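# Move three cartons to cart tray, close footlocker

## Task

Take all three cartons out of the footlocker and put them in the top tray of the utility cart, then close the footlocker lid completely. Every carton has to rest flat on the tray bottom, not upright on an end and not overhanging any tray edge. The task fails if the lid drops shut from more than slightly open or is slammed, or if the robot tips over or finishes leaning.

## Robot and tools

Robot: a Hello Robot Stretch 4, about 1.6 m tall. It has an omni-wheel base (rim within 0.23 m of the base origin), a lift on a vertical mast, a single arm that telescopes forward, a three-joint wrist and a five-finger hand. There is only one arm, so every argument is a single dictionary, never one per arm.

Frames: the base frame has its origin on the floor under the base centre, x forward, y left, z up, in metres. hand_pose is reported in this frame for the hand point, which sits 0.045 m in front of the palm; the printed value can be slightly wrong. The odometry frame is the base frame as it was at the start. base_odometry counts only wheel turns, so slipping looks like travel. Its heading is in radians, left positive, from -3.142 to 3.142. If turned_by_wheels and turned_by_imu drift apart by more than about 0.1 rad during one move, the base probably hit something or slipped.

Tool move: sends one action and returns the state, plus images from the cameras listed in "cameras" (head_camera, head_left_camera, head_right_camera, wrist_camera, or "all"). An empty list gives no images. If cameras is left out, a call with no action shows all cameras and a call with an action shows none. A call with no action just reports state and images. An action contains "base", "joints" or both, and may add "pace" ("slow", "default", "fast", "max"), "speeds" or "contact_limits". {"end_of_arm": "enable_torque"} must be sent alone.
- base: a relative offset from where the base last measured itself. translate_m is forward/back in metres (-2 to 2, forward positive). strafe_m is sideways in metres (-2 to 2, left positive). rotate_rad turns in place in radians (-3.2 to 3.2, counter-clockwise positive). translate_m and strafe_m may be combined into a straight diagonal drive with no turning. rotate_rad must be sent alone.
- joints: absolute targets keyed by name. lift_m 0 to 1.2 m. arm_m 0 to 0.55 m of extension. wrist_yaw_rad -1.134 to 4.276 (0 straight ahead, positive turns left, 3.14 folded back). wrist_pitch_rad -1.117 to 4.259 (0 level, 1.57 pointing down). wrist_roll_rad -1.117 to 4.259 (0 palm up, 1.57 palm to the robot's right, 3.14 palm down). Finger targets hand_little, hand_ring, hand_middle, hand_index, hand_thumb_bend run from -1 (curled) to +1 (straight). hand_thumb_turn runs from -1 (in front of the palm, facing the fingers) to +1 (beside the palm). hand_force_limit (-1 to 1) sets the closing force, about 0 to 10 N at the fingertip, or 15 N for the thumb. hand_speed (-0.96 to 1) sets finger speed; full speed is reached at +0.48. Targets outside a range are clipped, and the result reports it.
- speeds: per-joint top speed, used instead of pace.
- contact_limits: for arm_m, lift_m, translate_m, strafe_m, rotate_rad, from 0 (stops on the lightest push) to 1 (hardest). Default is 0.5. Put each limit next to its own command. A base limit stays in force until the next base command. When lifting a load, use at least 0.15 on lift_m for 1 kg and 0.3 for 2 kg.
- blocking: true or omitted returns once everything is at rest. false returns within about 0.5 s while motion continues. A later move only overrides the joints or base that it names.
Motions within one action start together. Pace top speeds: base 0.1/0.3/0.4/0.6 m/s and 1/2/3/4 rad/s; lift 0.15 to 0.5 m/s; arm 0.1 to 0.7 m/s; wrist 1.82 rad/s at every pace. A high lift slows the base.

wait: seconds from 0 to 10. It returns state and ends early once all motion has settled. stop: brakes everything still moving, and can also re-hold wheels that were left slack. zoom_image: camera plus region [x0, y0, x1, y1] in pixels, at most 504 by 504, taken from the latest image. show_instructions: shows the reference pages. finished_scene: ends the scene for good.

Result lines: base_status and joint_status show moving, done, off_target, or an uncommanded stop: contact_stop (the joint was held back and went slack), time_out (the move ran too long and its target was dropped), limit_stop_at_own_body, limit_stop_at_tilt (lean above 6 degrees, so the lift, arm and wheels go slack), or torque_fault (a wrist motor is limp until enable_torque). After an uncommanded stop, the calls that follow in the same reply are skipped. on_its_own describes anything the robot did without being commanded, such as slack joints. lidar_m gives 12 distances in 30-degree sectors, counter-clockwise from straight ahead; "-" means nothing seen or closer than 0.25 m. wrist_depth_mm is a 7x7 grid of depths in mm. base_tilt is in degrees. motor_effort is in percent, with the peak in brackets. servo_current is in mA. hand_stopped_by gives, for little, ring, middle, index, thumb_bend and thumb_turn: moving, target, force, stalled or fault. The *_load_n values are fingertip forces in N, positive when the finger is pushed open; a lost grip shows as the load dropping toward 0.

Gripping: a finger motor only starts when its target changes by at least 0.002. It locks once it reaches the target or the force limit. For a gentle grip, close with hand_speed at -0.94 or lower. To squeeze harder, raise the force limit and send a more-closed target. With the thumb turned in, the hand can wrap objects about 0.035 to 0.065 m thick. The wrist camera sits behind the palm heel and can hit things.

Self-collision risks: the hand over the base with lift below about 0.25 m; the wrist tilted up together with a roll; yaw plus pitch below about -1.1; the wrist folded back.

Things to avoid:
- Dropping cartons, even from a few millimetres.
- Letting the lid fall shut from more than slightly open, or slamming it.
- Hitting fixed or heavy objects hard, or pushing hard.
- Turning or driving with more than 1 kg in the hand while arm_m is above 0.2, which can tip the robot.
- Overloading the fingers.

Each tool is called after ">>>" as a command line: name --argument value for each argument, lists and objects as JSON in quotes; but a table of rows of numbers goes row by row, as --pt "numbers of a row", without its own name.

Reference images:

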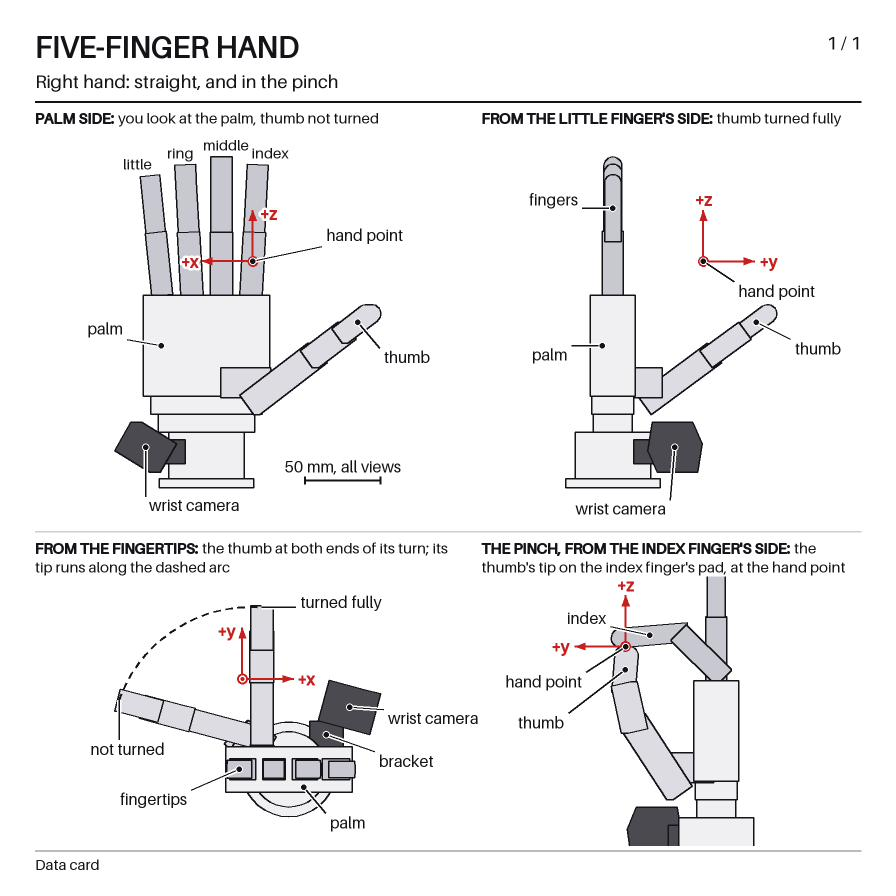

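## Session

>>> move

Scene clock: 0.00 s.
base_odometry: x=+0.000 y=+0.000 heading=+0.000
turned_by_wheels: +0.000
turned_by_imu: +0.000
base_tilt: forward=-0.3 right=+1.3
lidar_m: 1.43 1.41 1.57 1.55 2.35 2.31 1.67 1.65 2.54 1.63 1.59 1.75
base_status: not commanded
joint_positions: lift_m=+0.155 arm_m=+0.000 wrist_yaw_rad=+3.065 wrist_pitch_rad=+0.003 wrist_roll_rad=+0.000 hand_little=+1.000 hand_ring=+1.000 hand_middle=+1.000 hand_index=+1.000 hand_thumb_turn=+1.000 hand_thumb_bend=+1.000 hand_force_limit=+0.000 hand_speed=-0.800
joint_status: not commanded
measured_speeds: all 0
hand_stopped_by: target,target,target,target,target,target
little_load_n: 0.0
ring_load_n: 0.0
middle_load_n: 0.0
index_load_n: 0.0
thumb_bend_load_n: 0.0
thumb_turn_load_n: 0.0
motor_effort: lift_m=+22 arm_m=+3 wheel_0=+0 wheel_1=-1 wheel_2=+2
servo_current: wrist_yaw_rad=46 wrist_pitch_rad=26 wrist_roll_rad=39
hand_pose: x=-0.0411 y=+0.1348 z=+0.3924 quat_wxyz=(-0.480, -0.481, +0.520, +0.518) (m; base frame)
wrist_depth_mm: - 237 - - - - - / 126 140 - - - - - / 117 178 - - - - - / 137 185 - - - - - / 1661 - 1863 - - - - / 1182 1205 185 138 - - - / 842 - - - - - -
pictures: head_camera, head_left_camera, head_right_camera, wrist_camera

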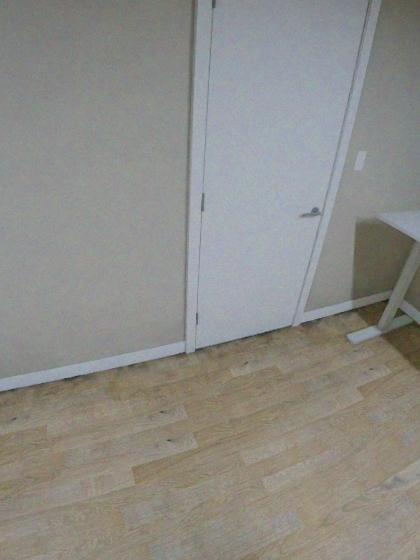

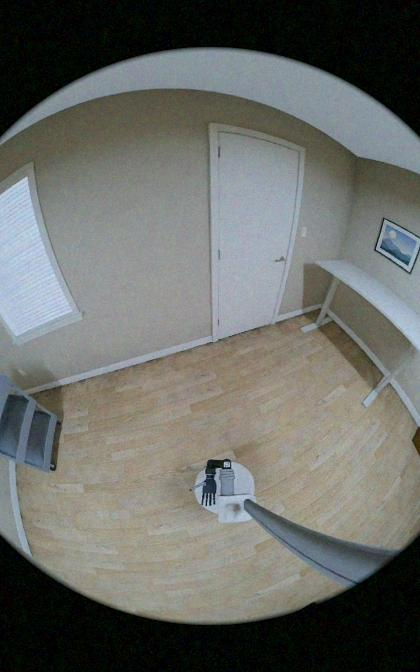

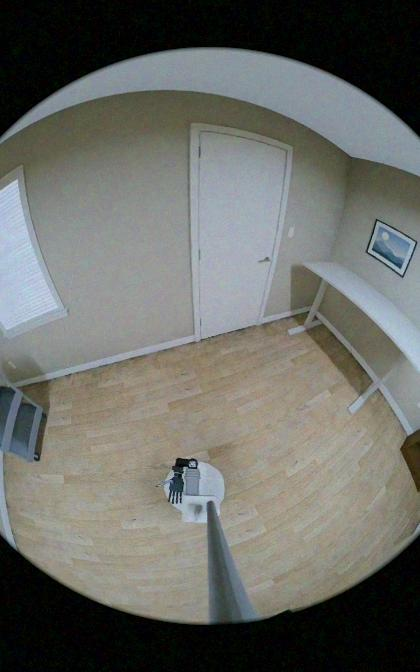

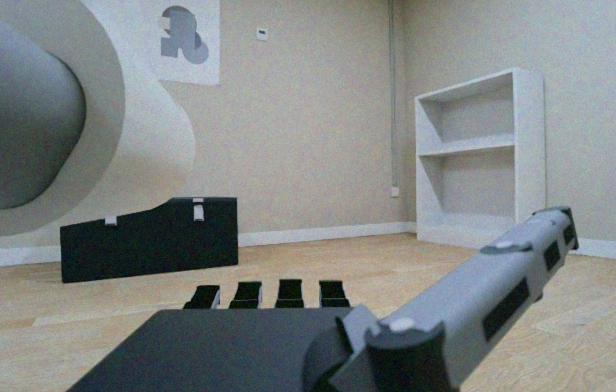

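>>> move --base '{"rotate_rad": 1.57}' --cameras '["all"]'

Scene clock: 2.17 s.
move: done
base_odometry: x=+0.000 y=+0.000 heading=+1.570
turned_by_wheels: +1.570
turned_by_imu: +1.564
base_tilt: forward=-0.3 right=+1.3
lidar_m: 1.54 2.34 2.30 1.68 1.67 2.54 2.32 1.60 1.75 1.45 1.41 1.53
base_status: done
joint_positions: lift_m=+0.155 arm_m=+0.000 wrist_yaw_rad=+3.065 wrist_pitch_rad=+0.003 wrist_roll_rad=+0.000 hand_little=+1.000 hand_ring=+1.000 hand_middle=+1.000 hand_index=+1.000 hand_thumb_turn=+1.000 hand_thumb_bend=+1.000 hand_force_limit=+0.000 hand_speed=-0.800
joint_status: not commanded
measured_speeds: all 0
hand_stopped_by: target,target,target,target,target,target
little_load_n: 0.0
ring_load_n: 0.0
middle_load_n: 0.0
index_load_n: 0.0
thumb_bend_load_n: 0.0
thumb_turn_load_n: 0.0
motor_effort: lift_m=+22(22) arm_m=+3(4) wheel_0=-2(7) wheel_1=+0(6) wheel_2=+1(8)
servo_current: wrist_yaw_rad=33(59) wrist_pitch_rad=33(52) wrist_roll_rad=33(72)
hand_pose: x=-0.0411 y=+0.1348 z=+0.3924 quat_wxyz=(-0.480, -0.481, +0.520, +0.518)
wrist_depth_mm: - 223 - - - - - / 124 142 - - - - - / 120 175 - - - - - / 138 202 - - - - - / 1921 - - - - - - / 1160 1205 185 138 - - - / 831 - - - - - -
pictures: head_camera, head_left_camera, head_right_camera, wrist_camera

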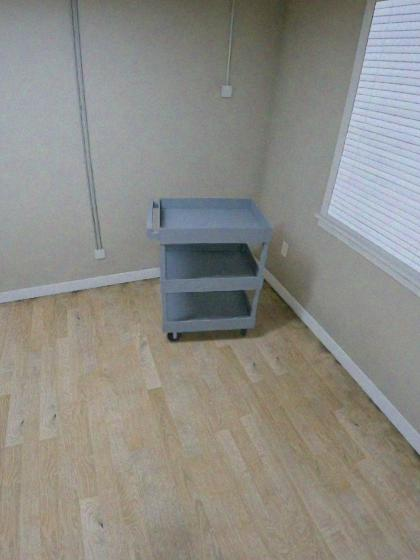

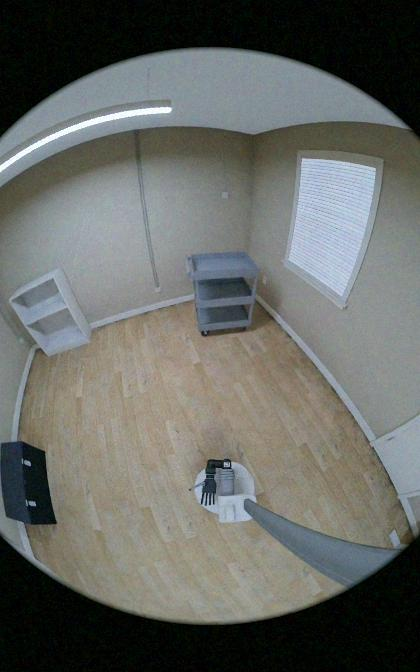

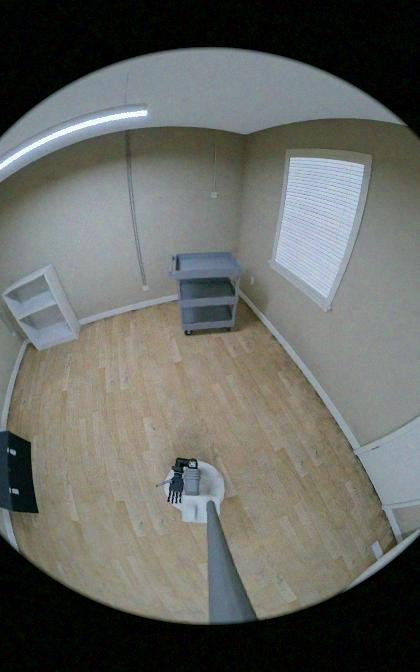

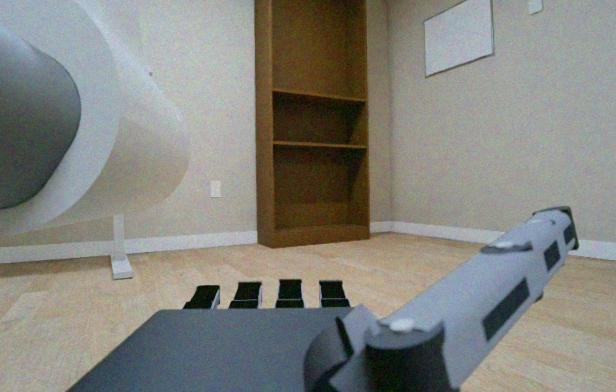

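>>> move --base '{"rotate_rad": 1.57}' --cameras '["all"]'

>>> zoom_image --camera "head_camera" --region '[0, 150, 420, 560]'

Scene clock: 4.60 s.
move: done
base_odometry: x=+0.000 y=+0.000 heading=+3.140
turned_by_wheels: +1.570
turned_by_imu: +1.565
base_tilt: forward=-0.3 right=+1.2
lidar_m: 1.69 1.65 2.53 1.63 1.61 1.78 1.45 1.42 1.56 1.54 2.32 2.29
base_status: done
joint_positions: lift_m=+0.155 arm_m=+0.000 wrist_yaw_rad=+3.065 wrist_pitch_rad=+0.003 wrist_roll_rad=+0.000 hand_little=+1.000 hand_ring=+1.000 hand_middle=+1.000 hand_index=+1.000 hand_thumb_turn=+1.000 hand_thumb_bend=+1.000 hand_force_limit=+0.000 hand_speed=-0.800
joint_status: not commanded
measured_speeds: all 0
hand_stopped_by: target,target,target,target,target,target
little_load_n: 0.0
ring_load_n: 0.0
middle_load_n: 0.0
index_load_n: 0.0
thumb_bend_load_n: 0.0
thumb_turn_load_n: 0.0
motor_effort: lift_m=+22(22) arm_m=-1(4) wheel_0=-2(7) wheel_1=+1(7) wheel_2=+0(8)
servo_current: wrist_yaw_rad=52(52) wrist_pitch_rad=33(52) wrist_roll_rad=39(98)
hand_pose: x=-0.0410 y=+0.1348 z=+0.3924 quat_wxyz=(-0.480, -0.481, +0.520, +0.518)
wrist_depth_mm: 135 203 1499 - - - - / 122 141 1537 - - - - / 121 187 1537 - - - - / 137 196 1537 - - - - / - - 1537 1618 1921 - - / 1078 1205 185 138 - - - / 842 - - - - - -
pictures: head_camera, head_left_camera, head_right_camera, wrist_camera

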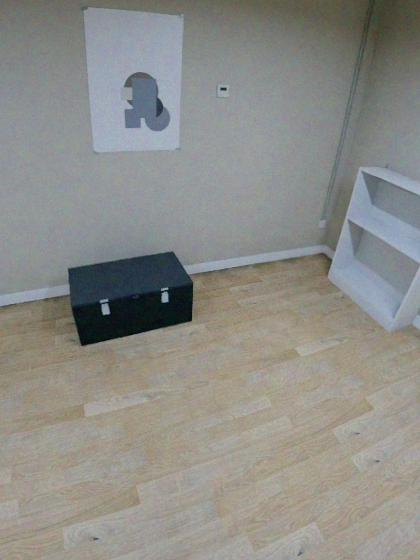

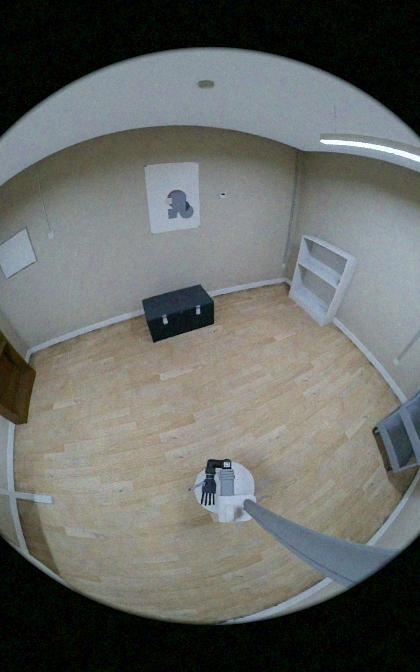

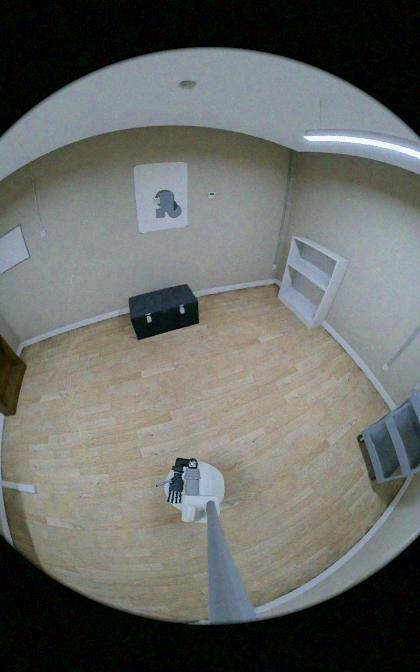

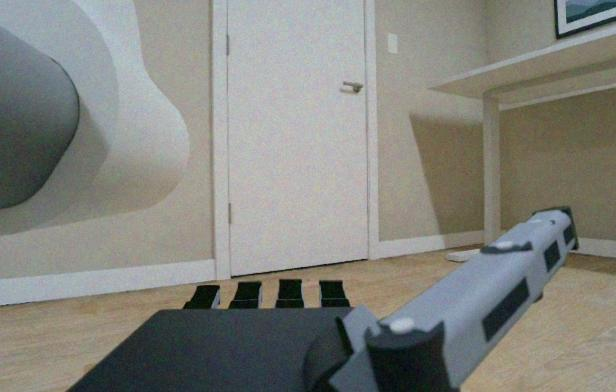

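Scaled by 1.200 from the camera's image (finer frame: 1200x1600).

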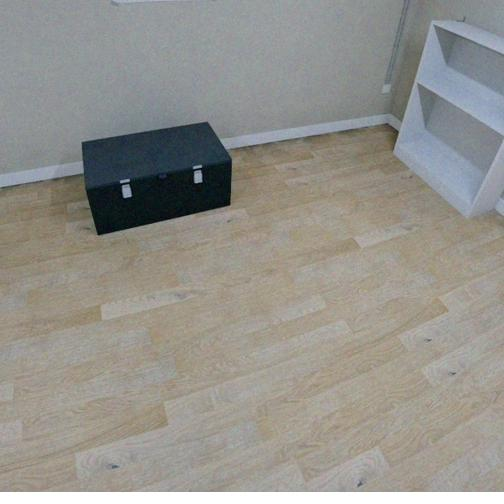

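>>> move --joints '{"lift_m": 0.5}'

>>> move --joints '{"wrist_yaw_rad": 0.0}' --base '{"rotate_rad": 0.40}' --cameras '["all"]'

Scene clock: 7.57 s.
move: done
base_odometry: x=+0.000 y=+0.000 heading=+3.140
turned_by_wheels: +0.000
turned_by_imu: +0.001
base_tilt: forward=-0.2 right=+1.2
lidar_m: 1.68 1.65 2.51 1.62 1.59 1.77 1.43 1.42 1.58 1.55 2.33 2.30
base_status: not commanded
joint_positions: lift_m=+0.500 arm_m=+0.000 wrist_yaw_rad=+3.065 wrist_pitch_rad=+0.003 wrist_roll_rad=+0.000 hand_little=+1.000 hand_ring=+1.000 hand_middle=+1.000 hand_index=+1.000 hand_thumb_turn=+1.000 hand_thumb_bend=+1.000 hand_force_limit=+0.000 hand_speed=-0.800
joint_status: all done
measured_speeds: all 0
hand_stopped_by: target,target,target,target,target,target
little_load_n: 0.0
ring_load_n: 0.0
middle_load_n: 0.0
index_load_n: 0.0
thumb_bend_load_n: 0.0
thumb_turn_load_n: 0.0
motor_effort: lift_m=+25(30) arm_m=-4(4) wheel_0=-2(2) wheel_1=+1(2) wheel_2=+0(0)
servo_current: wrist_yaw_rad=46(59) wrist_pitch_rad=52(52) wrist_roll_rad=52(85)
hand_pose: x=-0.0410 y=+0.1348 z=+0.7374 quat_wxyz=(-0.480, -0.481, +0.520, +0.518)
wrist_depth_mm: 135 204 1537 - - - - / 122 141 1537 - - - - / 121 188 1537 - - - - / 138 196 1537 - - - - / - - 1537 - - - - / - - 163 138 - - - / - - - - - - -
pictures: none

Scene clock: 9.90 s.
move: done
base_odometry: x=+0.000 y=+0.000 heading=-2.744
turned_by_wheels: +0.400
turned_by_imu: +0.399
base_tilt: forward=-0.3 right=+1.3
lidar_m: 1.63 2.42 2.31 1.60 1.69 1.49 1.44 1.51 1.53 1.55 2.31 1.73
base_status: done
joint_positions: lift_m=+0.500 arm_m=+0.000 wrist_yaw_rad=+0.003 wrist_pitch_rad=+0.003 wrist_roll_rad=+0.000 hand_little=+1.000 hand_ring=+1.000 hand_middle=+1.000 hand_index=+1.000 hand_thumb_turn=+1.000 hand_thumb_bend=+1.000 hand_force_limit=+0.000 hand_speed=-0.800
joint_status: all done
measured_speeds: all 0
hand_stopped_by: target,target,target,target,target,target
little_load_n: 0.0
ring_load_n: 0.0
middle_load_n: 0.0
index_load_n: 0.0
thumb_bend_load_n: 0.0
thumb_turn_load_n: 0.0
motor_effort: lift_m=+25(25) arm_m=-4(4) wheel_0=-1(6) wheel_1=-2(7) wheel_2=+0(6)
servo_current: wrist_yaw_rad=52(163) wrist_pitch_rad=20(52) wrist_roll_rad=39(72)
hand_pose: x=+0.3929 y=-0.1177 z=+0.7374 quat_wxyz=(+0.499, +0.500, +0.501, +0.500)
wrist_depth_mm: - - - - - - - / - - - - - - - / - - - - - - - / - - - - - - - / - - - - - - - / - - 185 138 - - - / 1537 - - - - - -
pictures: head_camera, head_left_camera, head_right_camera, wrist_camera
wrist_camera: T_world_to_cam=[[-0.02847, -0.99955, -0.0096, -0.08669], [-0.00101, 0.00963, -0.99995, 0.74026], [0.99959, -0.02845, -0.00128, -0.23597]] pos_world=[0.23415, -0.1005, 0.73909]

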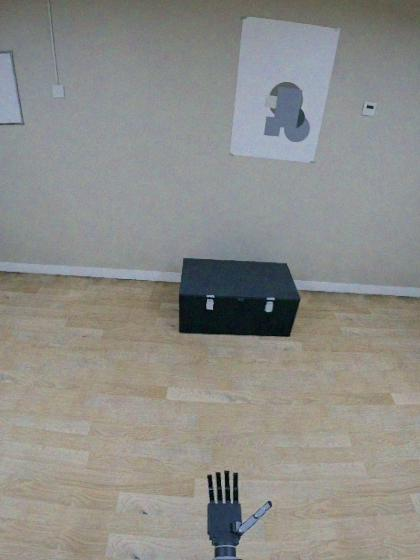

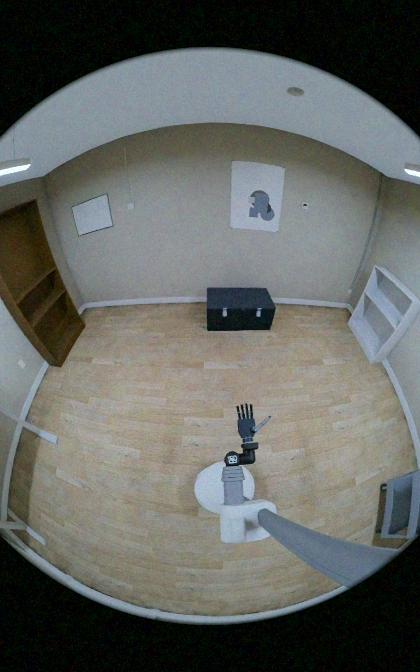

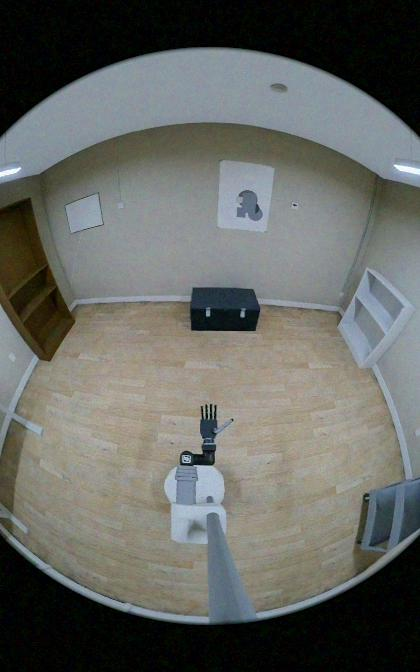

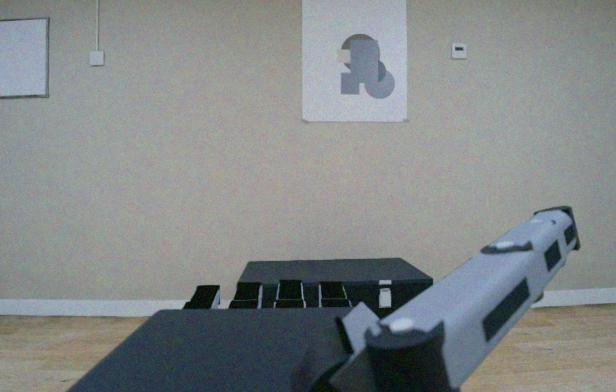

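>>> move --base '{"translate_m": 0.75, "strafe_m": -0.2}' --cameras '["head_camera", "wrist_camera"]'

>>> zoom_image --camera "head_camera" --region '[80, 300, 380, 500]'

Scene clock: 16.27 s.
move: done
base_odometry: x=-0.769 y=-0.106 heading=-2.743
turned_by_wheels: +0.000
turned_by_imu: +0.005
base_tilt: forward=-0.3 right=+1.4
lidar_m: 0.91 0.96 2.27 1.91 1.88 2.27 2.18 1.80 1.72 1.87 1.97 0.95
base_status: done
joint_positions: lift_m=+0.500 arm_m=+0.000 wrist_yaw_rad=+0.003 wrist_pitch_rad=+0.003 wrist_roll_rad=+0.000 hand_little=+1.000 hand_ring=+1.000 hand_middle=+1.000 hand_index=+1.000 hand_thumb_turn=+1.000 hand_thumb_bend=+1.000 hand_force_limit=+0.000 hand_speed=-0.800
joint_status: not commanded
measured_speeds: all 0
hand_stopped_by: target,target,target,target,target,target
little_load_n: 0.0
ring_load_n: 0.0
middle_load_n: 0.0
index_load_n: 0.0
thumb_bend_load_n: 0.0
thumb_turn_load_n: 0.0
motor_effort: lift_m=+25(25) arm_m=-4(4) wheel_0=+1(7) wheel_1=+1(4) wheel_2=+0(9)
servo_current: wrist_yaw_rad=39(59) wrist_pitch_rad=46(52) wrist_roll_rad=65(78)
hand_pose: x=+0.3929 y=-0.1177 z=+0.7374 quat_wxyz=(+0.499, +0.500, +0.501, +0.500)
wrist_depth_mm: - - - - - - - / - - - - - - - / - - - - - - - / - - - - - - - / - - - - - - - / - - 163 138 - - - / - - - - - - -
wrist_camera: T_world_to_cam=[[-0.02847, -0.99955, -0.0096, -0.08669], [-0.00101, 0.00963, -0.99995, 0.74026], [0.99959, -0.02845, -0.00128, -0.23597]] pos_world=[0.23415, -0.1005, 0.73909]

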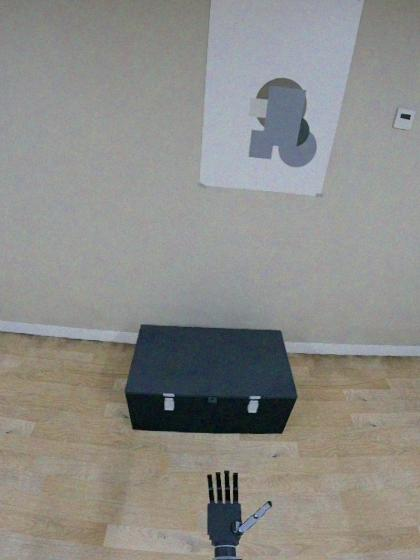

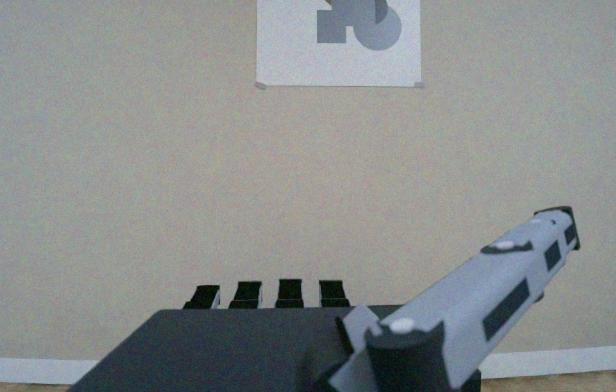

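Scaled by 1.680 from the camera's image (finer frame: 1200x1600).

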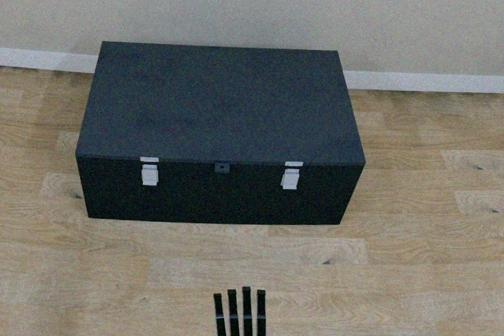

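>>> zoom_image --camera "head_camera" --region '[120, 370, 220, 450]'

>>> zoom_image --camera "head_camera" --region '[210, 370, 310, 450]'

Scaled by 5.040 from the camera's image (finer frame: 1200x1600).

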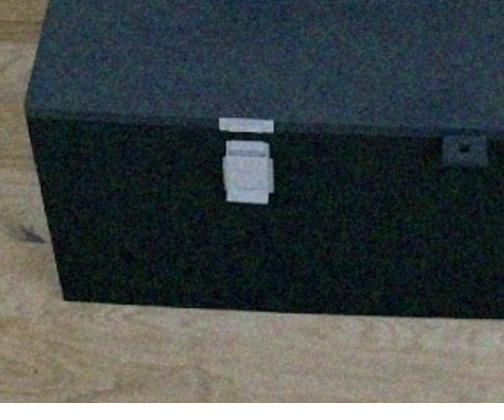

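Scaled by 5.040 from the camera's image (finer frame: 1200x1600).

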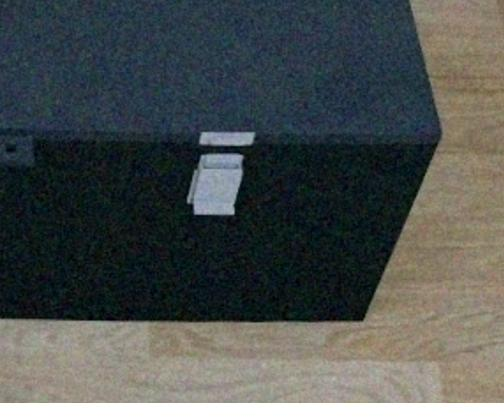

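>>> move --joints '{"lift_m": 0.08}' --base '{"translate_m": 0.15}' --cameras '["head_camera", "wrist_camera"]'

>>> zoom_image --camera "wrist_camera" --region '[0, 100, 504, 392]'

Scene clock: 20.17 s.
move: done
base_odometry: x=-0.907 y=-0.164 heading=-2.743
turned_by_wheels: +0.000
turned_by_imu: +0.001
base_tilt: forward=-0.4 right=+1.2
lidar_m: 0.75 0.80 2.07 2.26 1.93 2.41 2.32 1.82 1.79 1.87 1.93 0.79
base_status: done
joint_positions: lift_m=+0.080 arm_m=+0.000 wrist_yaw_rad=+0.003 wrist_pitch_rad=+0.003 wrist_roll_rad=+0.000 hand_little=+1.000 hand_ring=+1.000 hand_middle=+1.000 hand_index=+1.000 hand_thumb_turn=+1.000 hand_thumb_bend=+1.000 hand_force_limit=+0.000 hand_speed=-0.800
joint_status: all done
measured_speeds: all 0
hand_stopped_by: target,target,target,target,target,target
little_load_n: 0.0
ring_load_n: 0.0
middle_load_n: 0.0
index_load_n: 0.0
thumb_bend_load_n: 0.0
thumb_turn_load_n: 0.0
motor_effort: lift_m=+19(24) arm_m=-4(4) wheel_0=+1(6) wheel_1=-1(6) wheel_2=+3(9)
servo_current: wrist_yaw_rad=46(59) wrist_pitch_rad=20(52) wrist_roll_rad=59(78)
hand_pose: x=+0.3929 y=-0.1177 z=+0.3179 quat_wxyz=(+0.499, +0.500, +0.501, +0.500)
wrist_depth_mm: - - - - - - - / - - - - - - - / - - - - - - - / - 525 - - 554 - - / - - - - - - - / 768 - 163 138 - - - / - - - - - - -
wrist_camera: T_world_to_cam=[[-0.02847, -0.99955, -0.0096, -0.09072], [-0.00101, 0.00963, -0.99995, 0.32078], [0.99959, -0.02845, -0.00128, -0.2365]] pos_world=[0.23415, -0.1005, 0.31959]

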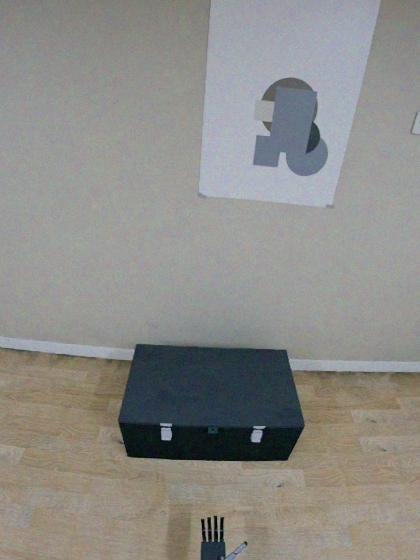

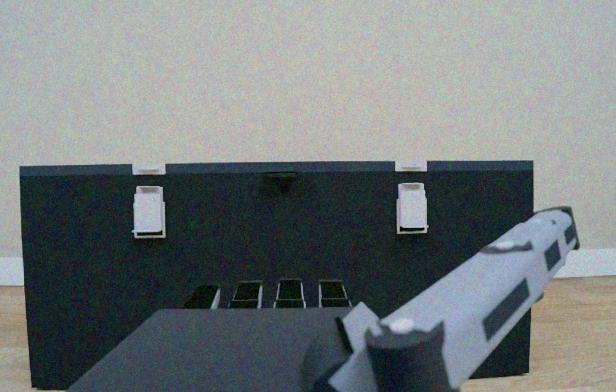

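Scaled by 1.000.

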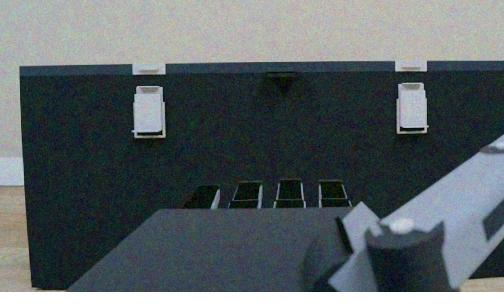

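>>> zoom_image --camera "wrist_camera" --region '[100, 140, 300, 260]'

>>> zoom_image --camera "wrist_camera" --region '[350, 140, 550, 260]'

Scaled by 2.520.

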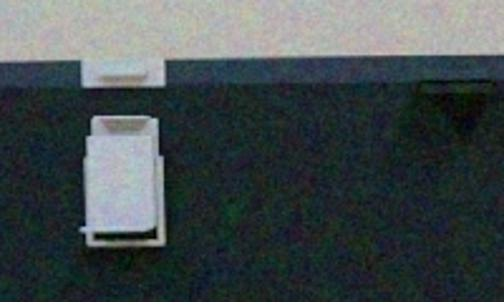

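Scaled by 2.520.

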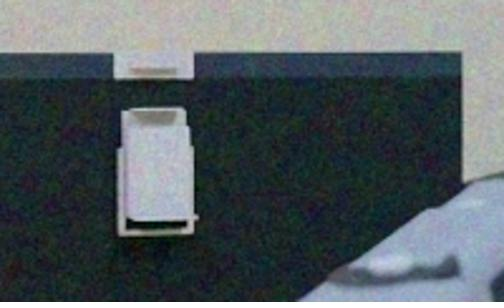

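>>> move --joints '{"lift_m": 0.11}' --base '{"translate_m": 0.2}' --cameras '["head_camera", "wrist_camera"]'

>>> zoom_image --camera "head_camera" --region '[150, 450, 290, 560]'

>>> zoom_image --camera "wrist_camera" --region '[180, 60, 380, 260]'

Scene clock: 23.63 s.
move: done
base_odometry: x=-1.092 y=-0.242 heading=-2.743
turned_by_wheels: +0.000
turned_by_imu: +0.001
base_tilt: forward=-0.3 right=+1.3
lidar_m: 0.56 0.59 1.74 2.23 2.00 2.60 2.53 1.95 2.18 1.85 1.66 0.57
base_status: done
joint_positions: lift_m=+0.110 arm_m=+0.000 wrist_yaw_rad=+0.003 wrist_pitch_rad=+0.003 wrist_roll_rad=+0.000 hand_little=+1.000 hand_ring=+1.000 hand_middle=+1.000 hand_index=+1.000 hand_thumb_turn=+1.000 hand_thumb_bend=+1.000 hand_force_limit=+0.000 hand_speed=-0.800
joint_status: all done
measured_speeds: all 0
hand_stopped_by: target,target,target,target,target,target
little_load_n: 0.0
ring_load_n: 0.0
middle_load_n: 0.0
index_load_n: 0.0
thumb_bend_load_n: 0.0
thumb_turn_load_n: 0.0
motor_effort: lift_m=+25(29) arm_m=-3(4) wheel_0=+0(6) wheel_1=+0(6) wheel_2=+1(9)
servo_current: wrist_yaw_rad=46(59) wrist_pitch_rad=26(52) wrist_roll_rad=33(72)
hand_pose: x=+0.3929 y=-0.1177 z=+0.3474 quat_wxyz=(+0.499, +0.500, +0.501, +0.500)
wrist_depth_mm: - - - - - - - / - - - - - - - / - - - - - - - / 338 343 347 351 355 359 - / 342 343 349 353 353 353 - / 343 345 185 138 357 - - / 343 - - - - - -
wrist_camera: T_world_to_cam=[[-0.02847, -0.99955, -0.0096, -0.09044], [-0.00101, 0.00963, -0.99995, 0.35028], [0.99959, -0.02845, -0.00128, -0.23647]] pos_world=[0.23415, -0.1005, 0.34909]

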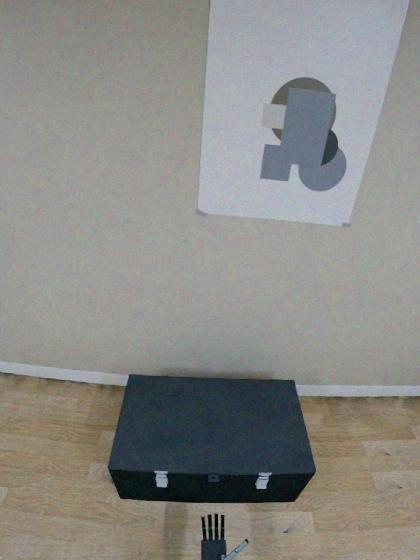

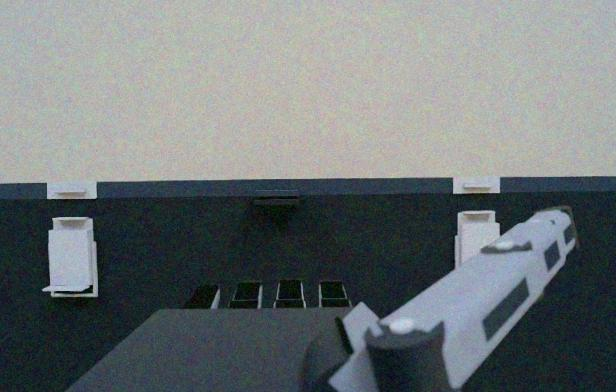

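Scaled by 3.600 from the camera's image (finer frame: 1200x1600).

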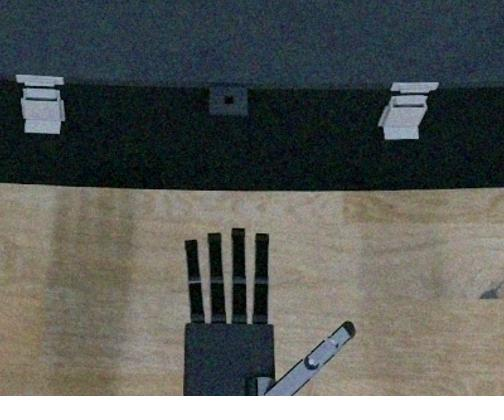

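Scaled by 2.520.

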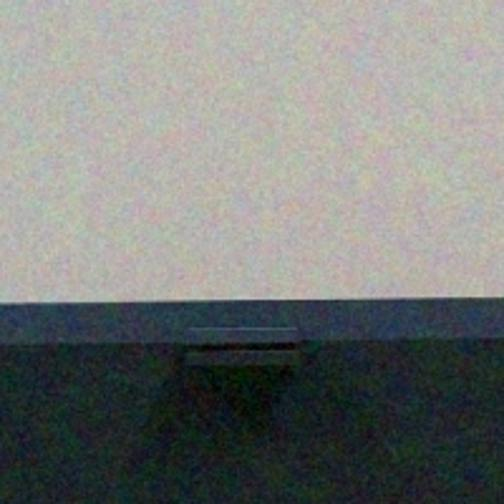

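>>> zoom_image --camera "wrist_camera" --region '[20, 170, 130, 310]'

>>> zoom_image --camera "head_camera" --region '[140, 460, 240, 520]'

>>> zoom_image --camera "head_camera" --region '[190, 460, 240, 500]'

>>> zoom_image --camera "wrist_camera" --region '[240, 170, 320, 220]'

Scaled by 3.600.

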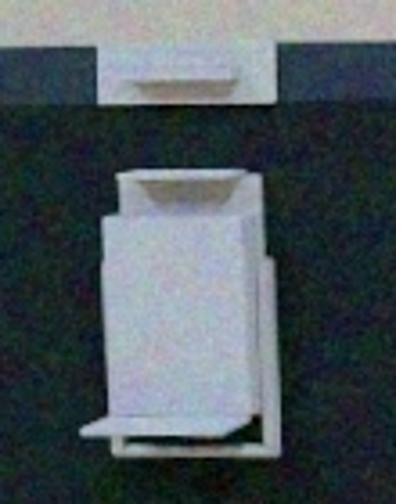

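Scaled by 5.040 from the camera's image (finer frame: 1200x1600).

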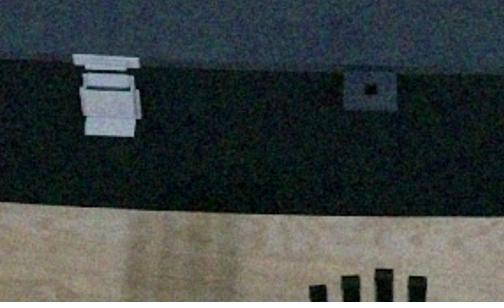

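Scaled by 10.080 from the camera's image (finer frame: 1200x1600).

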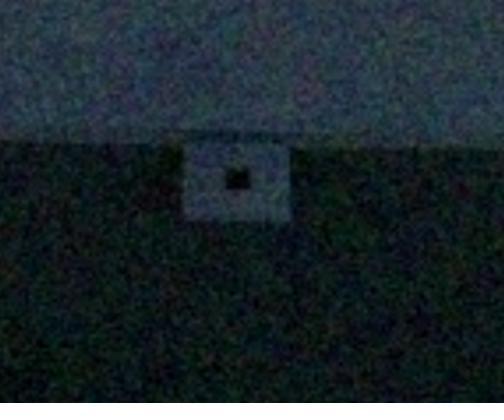

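Scaled by 6.300.

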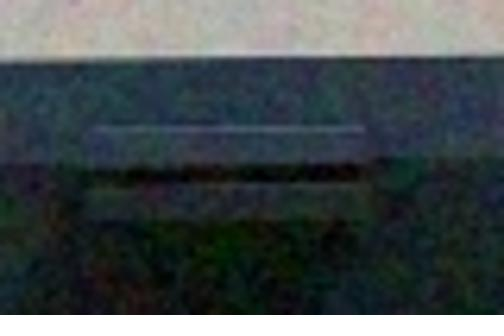

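>>> move --joints '{"lift_m": 0.14, "arm_m": 0.08, "wrist_yaw_rad": 1.1}' --base '{"strafe_m": -0.15}' --cameras '["head_camera", "wrist_camera"]'

>>> zoom_image --camera "wrist_camera" --region '[200, 60, 500, 260]'

Scene clock: 29.63 s.
move: done
base_odometry: x=-1.150 y=-0.104 heading=-2.743
turned_by_wheels: +0.000
turned_by_imu: +0.001
base_tilt: forward=-0.2 right=+1.3
lidar_m: 0.56 0.60 1.74 2.39 2.13 2.63 2.53 1.88 2.09 1.72 1.66 0.58
base_status: done
joint_positions: lift_m=+0.140 arm_m=+0.080 wrist_yaw_rad=+1.097 wrist_pitch_rad=+0.003 wrist_roll_rad=+0.000 hand_little=+1.000 hand_ring=+1.000 hand_middle=+1.000 hand_index=+1.000 hand_thumb_turn=+1.000 hand_thumb_bend=+1.000 hand_force_limit=+0.000 hand_speed=-0.800
joint_status: all done
measured_speeds: all 0
hand_stopped_by: target,target,target,target,target,target
little_load_n: 0.0
ring_load_n: 0.0
middle_load_n: 0.0
index_load_n: 0.0
thumb_bend_load_n: 0.0
thumb_turn_load_n: -0.5
motor_effort: lift_m=+25(29) arm_m=+9(11) wheel_0=-3(8) wheel_1=-1(9) wheel_2=+1(3)
servo_current: wrist_yaw_rad=46(130) wrist_pitch_rad=33(59) wrist_roll_rad=59(78)
hand_pose: x=+0.4568 y=+0.1434 z=+0.3774 quat_wxyz=(+0.166, +0.166, +0.689, +0.686)
wrist_depth_mm: - - - - - - - / - - - - - - - / - - - - - - - / - - - - - - - / 1863 - - 424 304 251 - / 1098 1118 186 138 303 - - / 788 - - - - - -
wrist_camera: T_world_to_cam=[[0.8754, -0.4833, -0.00958, -0.31432], [-0.00901, 0.00351, -0.99995, 0.38236], [0.48331, 0.87545, -0.00128, -0.1867]] pos_world=[0.36883, 0.01019, 0.37909]

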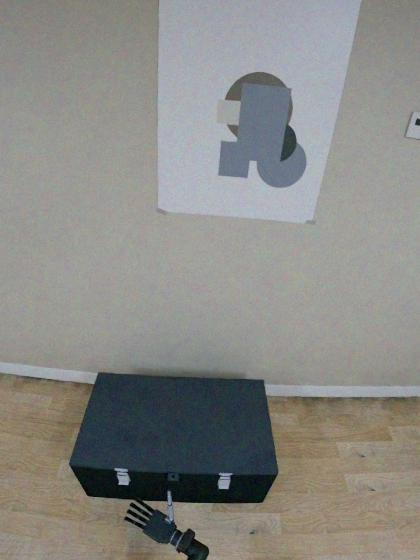

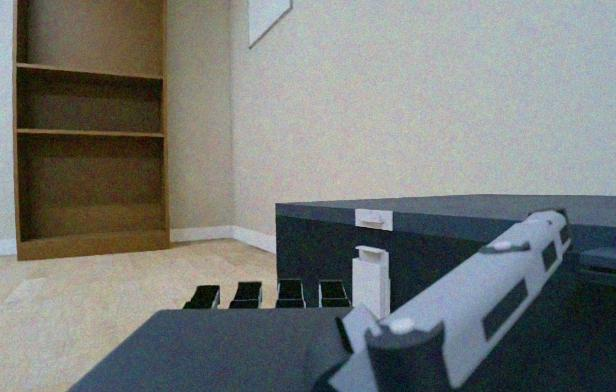

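Scaled by 1.680.

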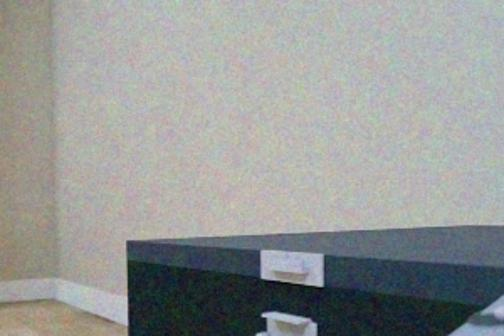

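>>> zoom_image --camera "wrist_camera" --region '[320, 190, 430, 310]'

>>> zoom_image --camera "wrist_camera" --region '[540, 200, 616, 300]'

Scaled by 4.200.

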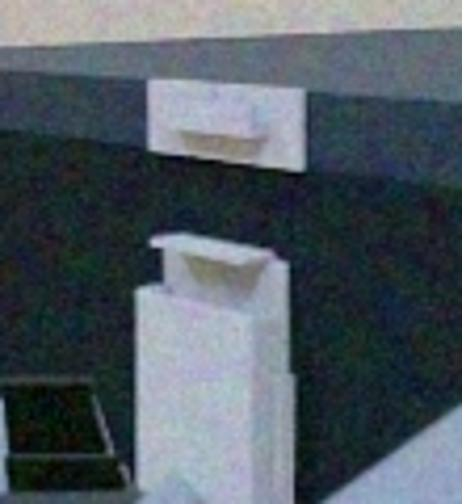

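Scaled by 5.040.

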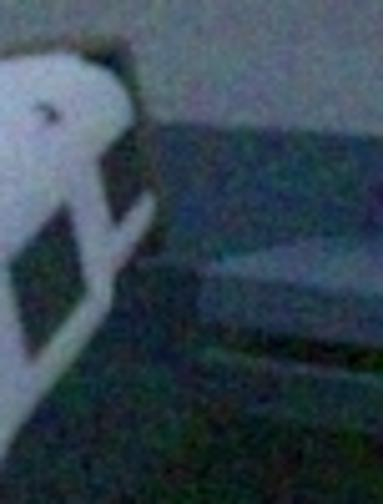

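>>> zoom_image --camera "wrist_camera" --region '[255, 190, 325, 260]'

>>> zoom_image --camera "head_camera" --region '[50, 440, 110, 510]'

>>> zoom_image --camera "head_camera" --region '[240, 440, 300, 510]'

Scaled by 7.200.

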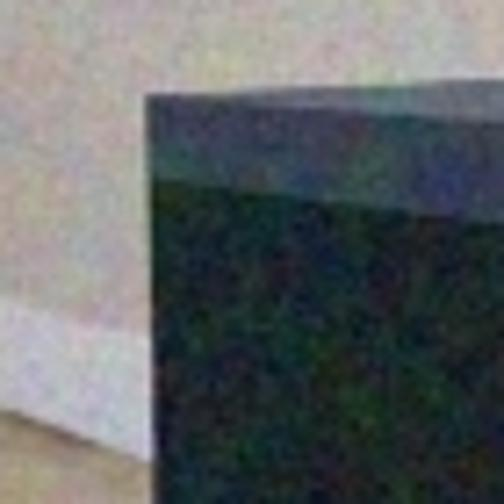

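Scaled by 7.200 from the camera's image (finer frame: 1200x1600).

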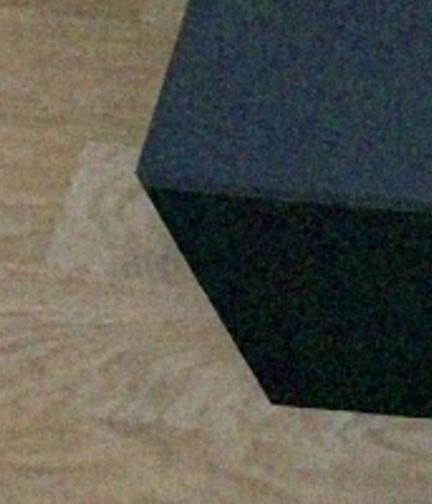

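Scaled by 7.200 from the camera's image (finer frame: 1200x1600).

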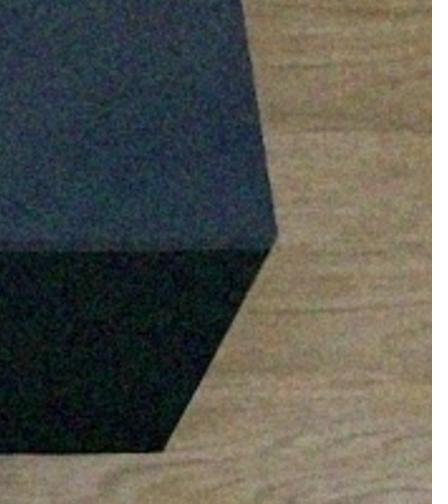

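>>> move --joints '{"lift_m": 0.08, "arm_m": 0.05, "wrist_yaw_rad": 0.7}' --cameras '["head_camera", "wrist_camera"]'

>>> zoom_image --camera "wrist_camera" --region '[340, 100, 540, 260]'

Scene clock: 31.80 s.
move: done
base_odometry: x=-1.150 y=-0.104 heading=-2.743
turned_by_wheels: +0.000
turned_by_imu: +0.001
base_tilt: forward=-0.3 right=+1.3
lidar_m: 0.56 0.58 1.77 2.39 2.11 2.62 2.55 1.88 2.09 1.72 1.66 0.59
base_status: not commanded
joint_positions: lift_m=+0.080 arm_m=+0.050 wrist_yaw_rad=+0.703 wrist_pitch_rad=+0.003 wrist_roll_rad=+0.000 hand_little=+1.000 hand_ring=+1.000 hand_middle=+1.000 hand_index=+1.000 hand_thumb_turn=+1.000 hand_thumb_bend=+1.000 hand_force_limit=+0.000 hand_speed=-0.800
joint_status: all done
measured_speeds: all 0
hand_stopped_by: target,target,target,target,target,target
little_load_n: 0.0
ring_load_n: 0.5
middle_load_n: 0.0
index_load_n: 0.0
thumb_bend_load_n: 0.0
thumb_turn_load_n: 0.0
motor_effort: lift_m=+19(24) arm_m=-9(11) wheel_0=-2(3) wheel_1=-1(1) wheel_2=+1(1)
servo_current: wrist_yaw_rad=46(117) wrist_pitch_rad=20(52) wrist_roll_rad=72(78)
hand_pose: x=+0.4668 y=+0.0530 z=+0.3179 quat_wxyz=(+0.297, +0.298, +0.643, +0.640)
wrist_depth_mm: - - - - - - - / - - - - - - - / - - - - 241 234 - / - 488 370 314 265 230 - / 1708 492 375 315 267 235 - / 931 788 185 138 268 - - / 668 - - - - - -
wrist_camera: T_world_to_cam=[[0.6222, -0.7828, -0.00953, -0.23322], [-0.00693, 0.00666, -0.99995, 0.32214], [0.78283, 0.62224, -0.00128, -0.23886]] pos_world=[0.33433, -0.03608, 0.31959]

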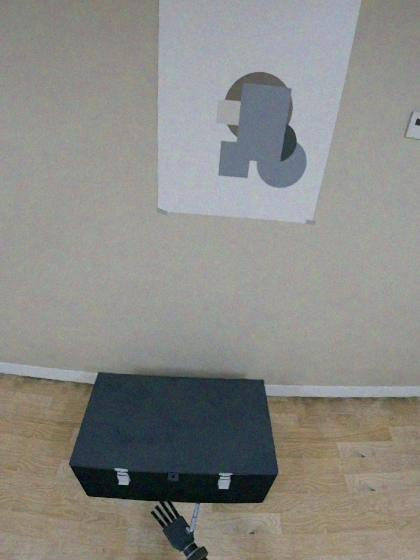

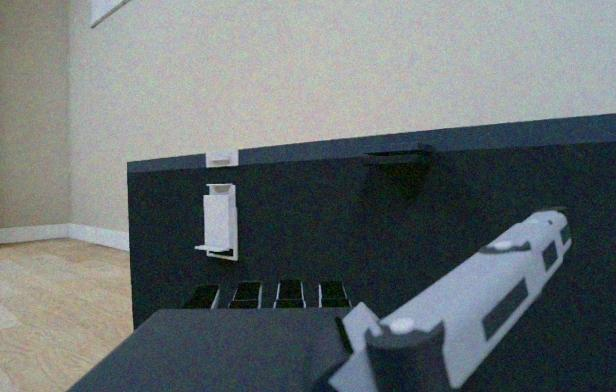

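Scaled by 2.520.

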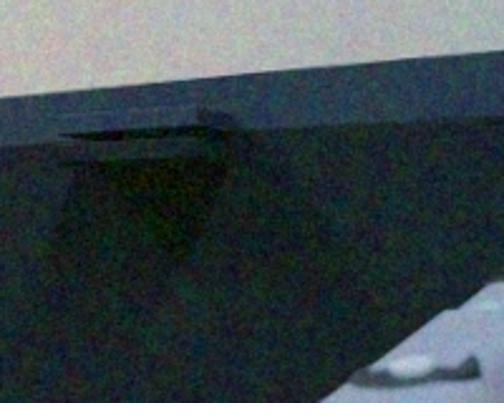

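>>> zoom_image --camera "wrist_camera" --region '[350, 130, 450, 190]'

>>> zoom_image --camera "wrist_camera" --region '[190, 140, 260, 210]'

Scaled by 5.040.

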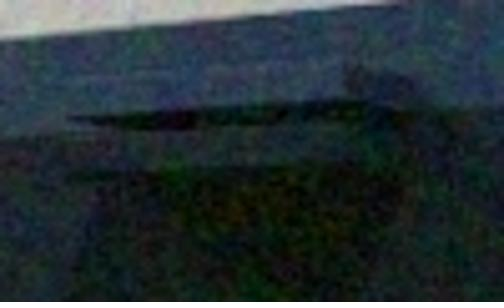

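Scaled by 7.200.

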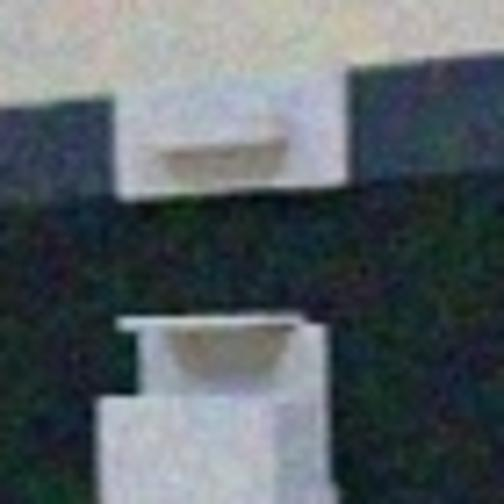

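>>> move --joints '{"hand_speed": 0.5, "hand_thumb_turn": -1.0, "hand_thumb_bend": -0.8, "arm_m": 0.0, "wrist_yaw_rad": 1.57, "lift_m": 0.105}' --base '{"strafe_m": -0.15}' --cameras '["head_camera", "wrist_camera"]'

Scene clock: 34.83 s.
move: done
base_odometry: x=-1.208 y=+0.034 heading=-2.744
turned_by_wheels: +0.000
turned_by_imu: +0.001
base_tilt: forward=-0.2 right=+1.2
lidar_m: 0.55 0.58 0.82 2.54 2.28 2.65 2.53 1.78 1.95 1.57 1.64 0.59
base_status: done
joint_positions: lift_m=+0.105 arm_m=+0.000 wrist_yaw_rad=+1.567 wrist_pitch_rad=+0.003 wrist_roll_rad=+0.000 hand_little=+1.000 hand_ring=+1.000 hand_middle=+1.000 hand_index=+1.000 hand_thumb_turn=-1.000 hand_thumb_bend=-0.800 hand_force_limit=+0.000 hand_speed=+0.500
joint_status: all done
measured_speeds: all 0
hand_stopped_by: target,target,target,target,target,target
little_load_n: 0.0
ring_load_n: 0.0
middle_load_n: 0.0
index_load_n: 0.0
thumb_bend_load_n: 0.0
thumb_turn_load_n: 0.5
motor_effort: lift_m=+25(28) arm_m=-9(10) wheel_0=-2(8) wheel_1=-1(9) wheel_2=+1(2)
servo_current: wrist_yaw_rad=59(111) wrist_pitch_rad=26(46) wrist_roll_rad=33(78)
hand_pose: x=+0.2902 y=+0.2212 z=+0.3424 quat_wxyz=(+0.001, +0.001, +0.708, +0.706)
wrist_depth_mm: - - - - - - - / - - - - - - - / - - - - - - - / - - - - - - 402 / - 1921 1863 1618 - 564 399 / 1025 1025 185 - - 559 421 / 723 - - - - 525 421
wrist_camera: T_world_to_cam=[[0.99936, -0.03447, -0.00962, -0.26647], [-0.00966, -0.00095, -0.99995, 0.34676], [0.03446, 0.9994, -0.00128, -0.07154]] pos_world=[0.27211, 0.06264, 0.34409]

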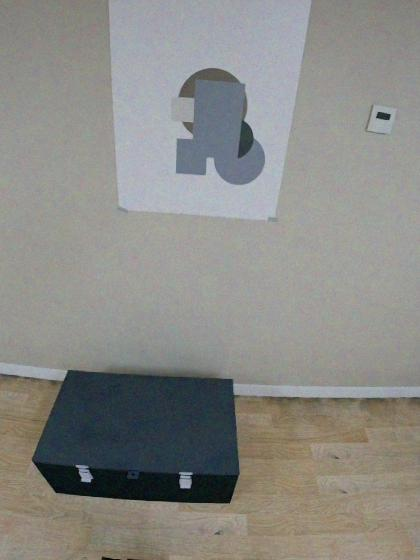

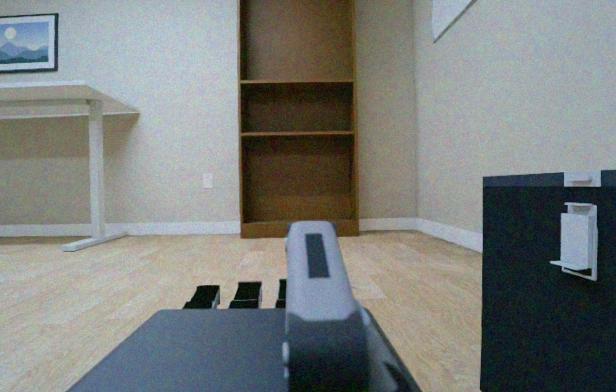

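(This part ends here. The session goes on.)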